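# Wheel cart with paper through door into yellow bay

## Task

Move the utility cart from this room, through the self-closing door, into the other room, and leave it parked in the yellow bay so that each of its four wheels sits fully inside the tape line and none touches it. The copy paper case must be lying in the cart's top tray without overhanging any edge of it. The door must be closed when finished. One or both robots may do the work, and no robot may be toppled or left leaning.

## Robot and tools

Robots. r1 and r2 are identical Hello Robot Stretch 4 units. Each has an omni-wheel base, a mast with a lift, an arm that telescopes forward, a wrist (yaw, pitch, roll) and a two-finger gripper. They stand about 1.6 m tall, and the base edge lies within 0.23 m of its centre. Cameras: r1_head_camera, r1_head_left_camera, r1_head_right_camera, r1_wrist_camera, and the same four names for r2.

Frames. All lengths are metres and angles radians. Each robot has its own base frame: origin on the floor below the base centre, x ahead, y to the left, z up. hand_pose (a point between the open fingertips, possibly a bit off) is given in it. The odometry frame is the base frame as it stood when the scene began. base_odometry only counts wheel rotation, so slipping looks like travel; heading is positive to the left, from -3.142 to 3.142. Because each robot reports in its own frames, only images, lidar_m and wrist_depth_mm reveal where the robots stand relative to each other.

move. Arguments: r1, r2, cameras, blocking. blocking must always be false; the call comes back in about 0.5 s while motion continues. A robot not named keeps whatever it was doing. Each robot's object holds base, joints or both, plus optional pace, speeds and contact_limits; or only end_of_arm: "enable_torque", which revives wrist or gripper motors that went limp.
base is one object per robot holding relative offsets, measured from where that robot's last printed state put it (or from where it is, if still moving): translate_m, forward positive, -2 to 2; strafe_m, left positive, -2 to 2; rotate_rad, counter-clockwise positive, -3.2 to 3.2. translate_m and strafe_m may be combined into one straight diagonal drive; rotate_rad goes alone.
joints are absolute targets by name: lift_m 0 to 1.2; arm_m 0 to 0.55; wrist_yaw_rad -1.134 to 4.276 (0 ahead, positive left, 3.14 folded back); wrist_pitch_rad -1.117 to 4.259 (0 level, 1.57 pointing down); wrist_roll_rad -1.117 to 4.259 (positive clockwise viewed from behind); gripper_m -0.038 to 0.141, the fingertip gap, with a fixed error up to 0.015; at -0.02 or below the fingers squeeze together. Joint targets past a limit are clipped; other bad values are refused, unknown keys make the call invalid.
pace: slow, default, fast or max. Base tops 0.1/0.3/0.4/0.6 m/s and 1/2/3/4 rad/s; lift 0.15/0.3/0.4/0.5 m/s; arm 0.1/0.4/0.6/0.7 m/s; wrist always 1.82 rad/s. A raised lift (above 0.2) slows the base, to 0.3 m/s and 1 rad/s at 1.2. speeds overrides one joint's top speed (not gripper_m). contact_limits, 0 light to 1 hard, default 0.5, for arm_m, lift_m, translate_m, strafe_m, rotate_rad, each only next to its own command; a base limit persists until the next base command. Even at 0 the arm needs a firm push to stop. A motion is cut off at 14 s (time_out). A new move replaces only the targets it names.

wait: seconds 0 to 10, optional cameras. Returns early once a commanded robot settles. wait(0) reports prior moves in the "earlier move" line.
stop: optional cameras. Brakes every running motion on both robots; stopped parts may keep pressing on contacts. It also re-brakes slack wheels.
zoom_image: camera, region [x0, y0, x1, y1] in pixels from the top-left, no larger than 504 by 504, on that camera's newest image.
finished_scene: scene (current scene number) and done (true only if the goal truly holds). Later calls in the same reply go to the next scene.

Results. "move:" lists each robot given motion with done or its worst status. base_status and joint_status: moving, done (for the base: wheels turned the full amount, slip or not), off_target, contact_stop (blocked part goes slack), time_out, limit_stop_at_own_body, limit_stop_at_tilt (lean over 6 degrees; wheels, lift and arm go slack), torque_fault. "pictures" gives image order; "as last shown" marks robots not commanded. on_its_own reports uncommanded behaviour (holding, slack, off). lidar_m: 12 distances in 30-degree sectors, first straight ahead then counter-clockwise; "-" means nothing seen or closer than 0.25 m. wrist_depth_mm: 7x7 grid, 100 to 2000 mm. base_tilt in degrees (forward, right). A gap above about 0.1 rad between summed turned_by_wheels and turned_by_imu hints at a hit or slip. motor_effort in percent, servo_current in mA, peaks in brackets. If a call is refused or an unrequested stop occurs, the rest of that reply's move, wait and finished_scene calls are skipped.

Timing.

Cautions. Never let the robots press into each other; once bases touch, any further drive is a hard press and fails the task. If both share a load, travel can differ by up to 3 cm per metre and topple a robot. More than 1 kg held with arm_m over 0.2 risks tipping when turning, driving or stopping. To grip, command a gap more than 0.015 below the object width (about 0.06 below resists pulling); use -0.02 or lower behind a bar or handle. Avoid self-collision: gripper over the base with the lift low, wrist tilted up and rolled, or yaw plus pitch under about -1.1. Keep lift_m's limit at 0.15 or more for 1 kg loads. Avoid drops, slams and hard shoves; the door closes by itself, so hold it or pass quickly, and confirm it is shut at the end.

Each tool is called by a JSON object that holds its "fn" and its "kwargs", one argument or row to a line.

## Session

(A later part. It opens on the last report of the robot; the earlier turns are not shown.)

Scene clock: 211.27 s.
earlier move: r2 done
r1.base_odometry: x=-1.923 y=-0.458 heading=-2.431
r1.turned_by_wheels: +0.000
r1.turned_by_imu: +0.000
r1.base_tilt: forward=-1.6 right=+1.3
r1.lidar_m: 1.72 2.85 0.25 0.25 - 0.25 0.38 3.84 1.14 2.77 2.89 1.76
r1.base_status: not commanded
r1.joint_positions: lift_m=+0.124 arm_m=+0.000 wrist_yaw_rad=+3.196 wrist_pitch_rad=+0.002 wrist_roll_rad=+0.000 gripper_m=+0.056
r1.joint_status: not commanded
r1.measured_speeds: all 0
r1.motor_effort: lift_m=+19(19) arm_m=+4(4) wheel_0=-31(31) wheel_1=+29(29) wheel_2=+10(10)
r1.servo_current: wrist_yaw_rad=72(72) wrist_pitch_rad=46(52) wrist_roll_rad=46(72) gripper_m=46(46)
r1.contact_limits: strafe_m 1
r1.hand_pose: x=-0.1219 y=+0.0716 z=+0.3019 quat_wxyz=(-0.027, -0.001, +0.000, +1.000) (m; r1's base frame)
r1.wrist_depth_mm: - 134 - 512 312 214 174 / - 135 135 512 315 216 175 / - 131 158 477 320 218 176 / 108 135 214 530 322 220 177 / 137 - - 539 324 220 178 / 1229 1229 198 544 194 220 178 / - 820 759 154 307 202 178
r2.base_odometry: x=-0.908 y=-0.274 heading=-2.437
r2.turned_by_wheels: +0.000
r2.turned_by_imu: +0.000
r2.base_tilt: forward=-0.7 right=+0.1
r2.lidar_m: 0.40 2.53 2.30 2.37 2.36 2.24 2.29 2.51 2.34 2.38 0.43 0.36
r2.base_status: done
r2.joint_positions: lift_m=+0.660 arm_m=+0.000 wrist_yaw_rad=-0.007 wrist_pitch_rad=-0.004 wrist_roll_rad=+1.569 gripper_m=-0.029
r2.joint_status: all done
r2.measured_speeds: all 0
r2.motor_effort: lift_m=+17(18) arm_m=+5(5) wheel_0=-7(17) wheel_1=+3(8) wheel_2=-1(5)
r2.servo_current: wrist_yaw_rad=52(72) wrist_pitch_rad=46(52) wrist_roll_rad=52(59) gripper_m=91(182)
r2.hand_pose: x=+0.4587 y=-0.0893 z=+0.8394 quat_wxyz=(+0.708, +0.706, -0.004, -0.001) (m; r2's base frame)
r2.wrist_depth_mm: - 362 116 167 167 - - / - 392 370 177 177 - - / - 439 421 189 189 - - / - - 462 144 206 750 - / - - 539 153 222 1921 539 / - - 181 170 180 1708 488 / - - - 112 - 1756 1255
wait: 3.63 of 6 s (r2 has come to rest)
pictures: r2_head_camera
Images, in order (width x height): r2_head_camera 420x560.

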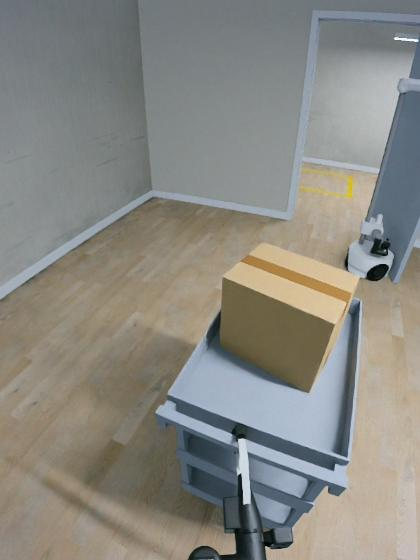

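{"fn": "move", "kwargs": {
  "blocking": false,
  "cameras": [],
  "r2": {"joints":{"gripper_m":0.13}}
}}

{"fn": "wait", "kwargs": {
  "seconds": 3,
  "cameras": []
}}

{"fn": "move", "kwargs": {
  "blocking": false,
  "cameras": [],
  "r2": {"base":{"translate_m":-0.22},"pace":"slow","contact_limits":{"translate_m":0.3}}
}}

{"fn": "wait", "kwargs": {
  "seconds": 4,
  "cameras": []
}}

{"fn": "move", "kwargs": {
  "blocking": false,
  "cameras": [],
  "r2": {"base":{"strafe_m":0.25}}
}}

{"fn": "wait", "kwargs": {
  "seconds": 3,
  "cameras": []
}}

{"fn": "move", "kwargs": {
  "blocking": false,
  "cameras": [],
  "r2": {"base":{"rotate_rad":-0.38}}
}}

{"fn": "wait", "kwargs": {
  "seconds": 2,
  "cameras": ["r2_head_camera","r2_wrist_camera"]
}}

Scene clock: 221.90 s.
move: r2 moving
r1: as last shown
r1.lidar_m: 1.70 2.82 0.25 0.25 - 0.25 0.40 3.85 1.15 2.76 2.87 1.78
r1.servo_current: wrist_yaw_rad=39(59) wrist_pitch_rad=46(46) wrist_roll_rad=52(65) gripper_m=39(46)
r1.contact_limits: strafe_m 1
r1.wrist_depth_mm: - 135 - 508 312 213 174 / - 135 134 517 317 216 175 / - 132 158 473 319 218 176 / 108 135 214 535 322 219 177 / 137 - - 535 324 220 178 / 1229 1229 198 539 195 220 178 / - 809 759 154 307 201 178
r2.base_odometry: x=-0.908 y=-0.274 heading=-2.437
r2.turned_by_wheels: +0.000
r2.turned_by_imu: +0.001
r2.base_tilt: forward=-0.7 right=+0.1
r2.lidar_m: 0.43 2.50 2.31 2.34 2.38 2.22 2.28 2.50 2.35 2.40 0.41 0.35
r2.base_status: not commanded
r2.joint_positions: lift_m=+0.660 arm_m=+0.000 wrist_yaw_rad=-0.007 wrist_pitch_rad=-0.004 wrist_roll_rad=+1.569 gripper_m=-0.003
r2.joint_status: gripper_m moving
r2.measured_speeds: all 0
r2.motor_effort: lift_m=+17(17) arm_m=+4(5) wheel_0=-6(7) wheel_1=+3(4) wheel_2=-1(2)
r2.servo_current: wrist_yaw_rad=46(59) wrist_pitch_rad=46(46) wrist_roll_rad=39(52) gripper_m=98(98)
r2.hand_pose: x=+0.4587 y=-0.0893 z=+0.8394 quat_wxyz=(+0.708, +0.706, -0.004, -0.001) (m; r2's base frame)
r2.wrist_depth_mm: - 366 353 167 169 - - / - 389 379 180 180 - - / - 445 421 189 193 - - / - - 473 146 207 741 - / - - 544 159 226 1921 539 / - - 184 182 236 1983 488 / - - - 112 - 1808 1255
pictures: none
No camera images: "cameras" was empty.

Scene clock: 223.73 s.
earlier move: r2 done
r1.base_odometry: x=-1.923 y=-0.458 heading=-2.431
r1.turned_by_wheels: +0.000
r1.turned_by_imu: +0.000
r1.base_tilt: forward=-1.6 right=+1.3
r1.lidar_m: 1.71 2.87 0.25 0.25 - 0.25 0.38 3.86 1.13 2.76 2.87 1.76
r1.base_status: not commanded
r1.joint_positions: lift_m=+0.124 arm_m=+0.000 wrist_yaw_rad=+3.196 wrist_pitch_rad=+0.002 wrist_roll_rad=+0.000 gripper_m=+0.056
r1.joint_status: not commanded
r1.measured_speeds: all 0
r1.motor_effort: lift_m=+19(19) arm_m=+4(4) wheel_0=-30(31) wheel_1=+29(29) wheel_2=+10(10)
r1.servo_current: wrist_yaw_rad=52(65) wrist_pitch_rad=39(52) wrist_roll_rad=52(72) gripper_m=46(46)
r1.contact_limits: strafe_m 1
r1.hand_pose: x=-0.1219 y=+0.0716 z=+0.3019 quat_wxyz=(-0.027, -0.001, +0.000, +1.000) (m; r1's base frame)
r1.wrist_depth_mm: - 135 - 512 312 213 173 / - 134 134 517 315 216 175 / - 131 158 477 320 217 176 / 108 135 215 530 322 219 177 / 137 - - 539 324 220 178 / 1205 1205 198 539 194 220 178 / - 820 759 154 307 202 178
r2.base_odometry: x=-0.908 y=-0.274 heading=-2.437
r2.turned_by_wheels: +0.000
r2.turned_by_imu: +0.000
r2.base_tilt: forward=-0.7 right=+0.0
r2.lidar_m: 0.44 2.47 2.29 2.37 2.39 2.21 2.31 2.50 2.33 2.39 3.14 0.37
r2.base_status: not commanded
r2.joint_positions: lift_m=+0.660 arm_m=+0.000 wrist_yaw_rad=-0.007 wrist_pitch_rad=-0.004 wrist_roll_rad=+1.569 gripper_m=+0.130
r2.joint_status: all done
r2.measured_speeds: all 0
r2.motor_effort: lift_m=+17(17) arm_m=+4(5) wheel_0=-4(7) wheel_1=+3(4) wheel_2=-2(2)
r2.servo_current: wrist_yaw_rad=52(65) wrist_pitch_rad=39(46) wrist_roll_rad=46(65) gripper_m=52(130)
r2.hand_pose: x=+0.4587 y=-0.0893 z=+0.8394 quat_wxyz=(+0.708, +0.706, -0.004, -0.001) (m; r2's base frame)
r2.wrist_depth_mm: - 366 355 167 171 - - / - 394 387 183 182 - - / - 452 424 191 196 - - / - - 484 206 213 798 - / - - 549 206 229 1921 544 / - - 189 183 243 1921 488 / - - - 112 - 1808 1255
wait: 1.83 of 3 s (r2 has come to rest)
pictures: none
No camera images: "cameras" was empty.

Scene clock: 224.23 s.
move: r2 moving
r1: as last shown
r1.lidar_m: 1.72 2.86 0.25 0.25 - 0.25 0.39 3.83 1.13 2.77 2.88 1.75
r1.servo_current: wrist_yaw_rad=52(59) wrist_pitch_rad=39(46) wrist_roll_rad=46(59) gripper_m=39(46)
r1.contact_limits: strafe_m 1
r1.wrist_depth_mm: - 134 - 512 312 213 174 / - 134 134 521 315 216 175 / - 131 158 477 320 217 176 / 108 135 215 530 322 219 177 / 137 - - 539 322 220 178 / 1255 1229 198 539 194 221 178 / - 820 759 154 307 202 178
r2.base_odometry: x=-0.899 y=-0.267 heading=-2.437
r2.turned_by_wheels: +0.000
r2.turned_by_imu: +0.000
r2.base_tilt: forward=-0.7 right=+0.1
r2.lidar_m: 0.45 2.49 2.31 2.37 2.36 2.21 2.26 2.53 2.34 2.42 3.11 0.38
r2.base_status: translate_m moving
r2.joint_positions: lift_m=+0.660 arm_m=+0.000 wrist_yaw_rad=-0.003 wrist_pitch_rad=-0.002 wrist_roll_rad=+1.569 gripper_m=+0.130
r2.joint_status: not commanded
r2.measured_speeds: translate_m=-0.050 strafe_m=+0.000 rotate_rad=-0.001 lift_m=+0.000 arm_m=+0.000 wrist_yaw_rad=+0.000 wrist_pitch_rad=+0.001 wrist_roll_rad=+0.000
r2.motor_effort: lift_m=+17(17) arm_m=+5(5) wheel_0=-8(8) wheel_1=-7(7) wheel_2=+10(10)
r2.servo_current: wrist_yaw_rad=52(52) wrist_pitch_rad=39(46) wrist_roll_rad=46(52) gripper_m=59(59)
r2.contact_limits: translate_m 0.3
r2.hand_pose: x=+0.4590 y=-0.0882 z=+0.8388 quat_wxyz=(+0.708, +0.706, -0.002, +0.000) (m; r2's base frame)
r2.wrist_depth_mm: - 366 127 179 178 - - / - 394 134 191 191 - - / - 455 146 203 206 - - / - 535 488 219 226 788 - / - - 544 238 242 1661 549 / - - 191 183 256 1464 469 / - - - 112 - 1921 1205
pictures: none
No camera images: "cameras" was empty.

Scene clock: 227.23 s.
earlier move: r2 done
r1.base_odometry: x=-1.923 y=-0.458 heading=-2.431
r1.turned_by_wheels: +0.000
r1.turned_by_imu: +0.000
r1.base_tilt: forward=-1.6 right=+1.3
r1.lidar_m: 1.71 2.83 0.25 0.25 - 0.25 0.40 3.84 1.13 2.75 2.88 1.74
r1.base_status: not commanded
r1.joint_positions: lift_m=+0.124 arm_m=+0.000 wrist_yaw_rad=+3.196 wrist_pitch_rad=+0.002 wrist_roll_rad=+0.000 gripper_m=+0.056
r1.joint_status: not commanded
r1.measured_speeds: all 0
r1.motor_effort: lift_m=+19(19) arm_m=+4(4) wheel_0=-30(31) wheel_1=+29(29) wheel_2=+10(10)
r1.servo_current: wrist_yaw_rad=59(72) wrist_pitch_rad=46(52) wrist_roll_rad=33(65) gripper_m=39(46)
r1.contact_limits: strafe_m 1
r1.hand_pose: x=-0.1219 y=+0.0716 z=+0.3019 quat_wxyz=(-0.027, -0.001, +0.000, +1.000) (m; r1's base frame)
r1.wrist_depth_mm: - 134 - 512 312 214 174 / - 134 135 517 317 216 175 / - 131 158 473 320 218 176 / 108 135 214 530 322 219 177 / 137 - - 539 324 220 178 / 1229 1229 198 544 195 220 178 / - 809 759 153 307 202 178
r2.base_odometry: x=-0.741 y=-0.132 heading=-2.437
r2.turned_by_wheels: +0.000
r2.turned_by_imu: +0.000
r2.base_tilt: forward=-0.7 right=+0.1
r2.lidar_m: 0.58 2.58 2.38 2.47 2.17 2.02 2.09 2.41 2.26 2.32 3.01 0.57
r2.base_status: done
r2.joint_positions: lift_m=+0.660 arm_m=+0.000 wrist_yaw_rad=-0.003 wrist_pitch_rad=-0.002 wrist_roll_rad=+1.569 gripper_m=+0.130
r2.joint_status: not commanded
r2.measured_speeds: all 0
r2.motor_effort: lift_m=+17(17) arm_m=+4(5) wheel_0=-3(10) wheel_1=-4(8) wheel_2=+4(10)
r2.servo_current: wrist_yaw_rad=52(65) wrist_pitch_rad=46(46) wrist_roll_rad=46(72) gripper_m=52(59)
r2.contact_limits: translate_m 0.3
r2.hand_pose: x=+0.4590 y=-0.0882 z=+0.8388 quat_wxyz=(+0.708, +0.706, -0.002, +0.000) (m; r2's base frame)
r2.wrist_depth_mm: - - - 301 353 - - / - - 585 368 - - - / - - 640 394 - - - / - - 723 427 - - - / - - - 466 - 723 473 / - - 202 433 549 500 549 / - - - 112 - 1808 1205
wait: 3.00 of 4 s (r2 has come to rest)
pictures: none
No camera images: "cameras" was empty.

Scene clock: 227.73 s.
move: r2 moving
r1: as last shown
r1.lidar_m: 1.73 2.83 0.25 0.25 - 0.25 0.40 3.85 1.15 2.76 2.83 1.77
r1.servo_current: wrist_yaw_rad=46(65) wrist_pitch_rad=52(52) wrist_roll_rad=52(52) gripper_m=39(46)
r1.contact_limits: strafe_m 1
r1.wrist_depth_mm: - 134 - 512 314 213 174 / - 134 135 517 315 216 175 / - 131 158 477 320 218 176 / 108 135 215 530 322 219 177 / 137 - - 539 324 220 178 / 1229 1229 198 544 194 220 178 / - 820 759 153 307 202 178
r2.base_odometry: x=-0.718 y=-0.160 heading=-2.437
r2.turned_by_wheels: +0.000
r2.turned_by_imu: +0.000
r2.base_tilt: forward=-0.7 right=+0.1
r2.lidar_m: 0.57 2.55 2.37 2.43 2.14 2.02 2.05 2.44 2.28 2.31 3.07 0.57
r2.base_status: strafe_m moving
r2.joint_positions: lift_m=+0.660 arm_m=+0.000 wrist_yaw_rad=-0.003 wrist_pitch_rad=-0.002 wrist_roll_rad=+1.569 gripper_m=+0.130
r2.joint_status: not commanded
r2.measured_speeds: translate_m=-0.002 strafe_m=+0.140 rotate_rad=+0.009 lift_m=+0.000 arm_m=+0.000 wrist_yaw_rad=+0.000 wrist_pitch_rad=+0.000 wrist_roll_rad=+0.000
r2.motor_effort: lift_m=+16(17) arm_m=+4(5) wheel_0=-11(12) wheel_1=+10(12) wheel_2=+1(3)
r2.servo_current: wrist_yaw_rad=39(59) wrist_pitch_rad=39(46) wrist_roll_rad=39(52) gripper_m=52(52)
r2.hand_pose: x=+0.4590 y=-0.0882 z=+0.8388 quat_wxyz=(+0.708, +0.706, -0.002, +0.000) (m; r2's base frame)
r2.wrist_depth_mm: - - 707 359 - - - / - - 591 382 - - - / - - 661 407 - - - / - - 732 449 - - 462 / - - - 492 - 691 496 / - - 203 459 554 549 559 / - - - 112 - 1808 1205
pictures: none
No camera images: "cameras" was empty.

Scene clock: 229.37 s.
earlier move: r2 done
r1.base_odometry: x=-1.923 y=-0.458 heading=-2.431
r1.turned_by_wheels: +0.000
r1.turned_by_imu: +0.000
r1.base_tilt: forward=-1.6 right=+1.3
r1.lidar_m: 1.71 2.87 0.25 0.25 - 0.25 0.39 3.85 1.14 2.78 2.84 1.78
r1.base_status: not commanded
r1.joint_positions: lift_m=+0.124 arm_m=+0.000 wrist_yaw_rad=+3.196 wrist_pitch_rad=+0.002 wrist_roll_rad=+0.000 gripper_m=+0.056
r1.joint_status: not commanded
r1.measured_speeds: all 0
r1.motor_effort: lift_m=+19(19) arm_m=+4(4) wheel_0=-30(31) wheel_1=+29(29) wheel_2=+10(10)
r1.servo_current: wrist_yaw_rad=59(65) wrist_pitch_rad=46(52) wrist_roll_rad=59(65) gripper_m=39(52)
r1.contact_limits: strafe_m 1
r1.hand_pose: x=-0.1219 y=+0.0716 z=+0.3019 quat_wxyz=(-0.027, -0.001, +0.000, +1.000) (m; r1's base frame)
r1.wrist_depth_mm: - 134 - 512 314 214 174 / - 134 135 512 315 216 174 / - 131 158 477 320 217 176 / 108 135 215 530 322 218 177 / 137 - - 535 322 220 178 / 1229 1229 198 539 195 220 178 / - 809 759 154 306 202 178
r2.base_odometry: x=-0.579 y=-0.322 heading=-2.437
r2.turned_by_wheels: +0.000
r2.turned_by_imu: +0.000
r2.base_tilt: forward=-0.7 right=+0.1
r2.lidar_m: 0.72 2.38 2.16 2.21 2.07 1.91 1.97 2.62 2.48 2.54 0.73 0.65
r2.base_status: done
r2.joint_positions: lift_m=+0.660 arm_m=+0.000 wrist_yaw_rad=-0.003 wrist_pitch_rad=-0.002 wrist_roll_rad=+1.569 gripper_m=+0.130
r2.joint_status: not commanded
r2.measured_speeds: all 0
r2.motor_effort: lift_m=+16(17) arm_m=+5(5) wheel_0=-2(12) wheel_1=+2(13) wheel_2=+0(3)
r2.servo_current: wrist_yaw_rad=46(65) wrist_pitch_rad=39(46) wrist_roll_rad=46(65) gripper_m=46(59)
r2.hand_pose: x=+0.4590 y=-0.0882 z=+0.8388 quat_wxyz=(+0.708, +0.706, -0.002, +0.000) (m; r2's base frame)
r2.wrist_depth_mm: - - 668 452 - - - / - - 741 480 - - 488 / - - - 517 - 539 539 / - - - - - 1756 1229 / - - - - - 1618 1229 / - - 204 - - 1397 1182 / - - - 112 - 1756 1182
wait: 1.63 of 3 s (r2 has come to rest)
pictures: none
No camera images: "cameras" was empty.

Scene clock: 229.87 s.
move: r2 moving
r1: as last shown
r1.lidar_m: 1.70 2.82 0.25 0.25 - 0.25 0.39 3.84 1.14 2.77 2.89 1.78
r1.motor_effort: lift_m=+19(19) arm_m=+4(4) wheel_0=-31(31) wheel_1=+29(29) wheel_2=+10(10)
r1.servo_current: wrist_yaw_rad=59(65) wrist_pitch_rad=46(46) wrist_roll_rad=59(59) gripper_m=39(46)
r1.contact_limits: strafe_m 1
r1.wrist_depth_mm: - 134 - 508 312 214 174 / - 134 134 517 315 215 175 / - 132 158 477 320 218 176 / 108 135 214 530 322 220 177 / 137 - - 535 324 220 178 / 1229 1255 198 544 194 220 178 / - 809 759 154 306 201 178
r2.base_odometry: x=-0.579 y=-0.322 heading=-2.681
r2.turned_by_wheels: -0.244
r2.turned_by_imu: -0.237
r2.base_tilt: forward=-0.7 right=+0.0
r2.lidar_m: 0.66 2.66 2.20 2.17 2.33 1.92 1.93 2.19 2.48 2.46 2.81 0.68
r2.base_status: rotate_rad moving
r2.joint_positions: lift_m=+0.660 arm_m=+0.000 wrist_yaw_rad=-0.003 wrist_pitch_rad=-0.002 wrist_roll_rad=+1.569 gripper_m=+0.130
r2.joint_status: not commanded
r2.measured_speeds: translate_m=-0.002 strafe_m=+0.001 rotate_rad=-0.786 lift_m=+0.000 arm_m=+0.000 wrist_yaw_rad=+0.000 wrist_pitch_rad=+0.000 wrist_roll_rad=+0.000
r2.motor_effort: lift_m=+17(17) arm_m=+4(5) wheel_0=+7(10) wheel_1=+6(10) wheel_2=+7(10)
r2.servo_current: wrist_yaw_rad=46(59) wrist_pitch_rad=39(46) wrist_roll_rad=39(59) gripper_m=52(52)
r2.hand_pose: x=+0.4590 y=-0.0882 z=+0.8388 quat_wxyz=(+0.708, +0.706, -0.002, +0.000) (m; r2's base frame)
r2.wrist_depth_mm: - - - 469 - - - / - - 691 488 - - 488 / - - 741 500 - - 508 / - - 809 473 - - 530 / - - - 549 - 691 569 / - - 203 508 569 1430 1205 / - - - 112 - 1808 1182
pictures: none
No camera images: "cameras" was empty.

Scene clock: 230.57 s.
earlier move: r2 done
r1.base_odometry: x=-1.923 y=-0.458 heading=-2.431
r1.turned_by_wheels: +0.000
r1.turned_by_imu: +0.000
r1.base_tilt: forward=-1.5 right=+1.3
r1.lidar_m: 1.70 2.86 0.25 0.26 - 0.25 0.39 3.87 1.13 2.77 2.86 1.78
r1.base_status: not commanded
r1.joint_positions: lift_m=+0.124 arm_m=+0.000 wrist_yaw_rad=+3.196 wrist_pitch_rad=+0.002 wrist_roll_rad=+0.000 gripper_m=+0.056
r1.joint_status: not commanded
r1.measured_speeds: all 0
r1.motor_effort: lift_m=+19(19) arm_m=+4(4) wheel_0=-31(31) wheel_1=+29(29) wheel_2=+10(10)
r1.servo_current: wrist_yaw_rad=20(65) wrist_pitch_rad=39(52) wrist_roll_rad=33(65) gripper_m=39(46)
r1.contact_limits: strafe_m 1
r1.hand_pose: x=-0.1219 y=+0.0716 z=+0.3019 quat_wxyz=(-0.027, -0.001, +0.000, +1.000) (m; r1's base frame)
r1.wrist_depth_mm: - 134 - 508 314 214 173 / - 134 134 517 315 216 175 / - 131 158 477 322 217 176 / 108 135 214 535 322 219 177 / 137 - - 539 322 220 178 / 1229 1229 198 544 194 220 178 / - 809 759 154 306 202 178
r2.base_odometry: x=-0.579 y=-0.322 heading=-2.816
r2.turned_by_wheels: -0.135
r2.turned_by_imu: -0.132
r2.base_tilt: forward=-0.7 right=+0.1
r2.lidar_m: 0.67 2.97 2.24 2.15 2.37 1.98 1.93 2.02 2.54 2.46 2.64 0.70
r2.base_status: done
r2.joint_positions: lift_m=+0.660 arm_m=+0.000 wrist_yaw_rad=-0.003 wrist_pitch_rad=-0.002 wrist_roll_rad=+1.569 gripper_m=+0.130
r2.joint_status: not commanded
r2.measured_speeds: all 0
r2.motor_effort: lift_m=+16(17) arm_m=+5(5) wheel_0=+2(10) wheel_1=+2(10) wheel_2=+4(10)
r2.servo_current: wrist_yaw_rad=39(59) wrist_pitch_rad=33(46) wrist_roll_rad=52(59) gripper_m=52(59)
r2.hand_pose: x=+0.4590 y=-0.0882 z=+0.8388 quat_wxyz=(+0.708, +0.706, -0.002, +0.000) (m; r2's base frame)
r2.wrist_depth_mm: - - - - - 1756 1182 / - - - 512 - 525 517 / - - 809 517 - - 512 / - - 759 525 - - 525 / - - 788 473 - - 535 / - - 202 480 - 203 559 / - - - 112 - 1537 559
wait: 0.70 of 2 s (r2 has come to rest)
pictures: r2_head_camera, r2_wrist_camera
Images, in order (width x height): r2_head_camera 420x560, r2_wrist_camera 616x392.

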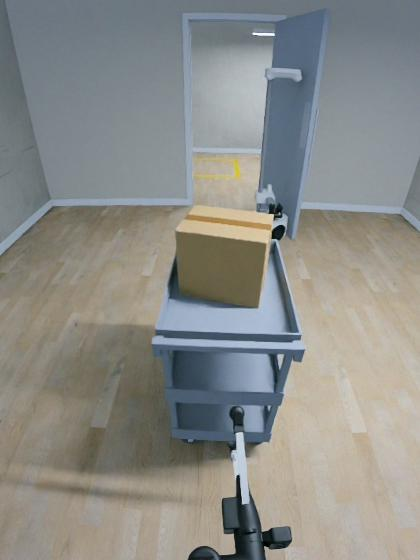

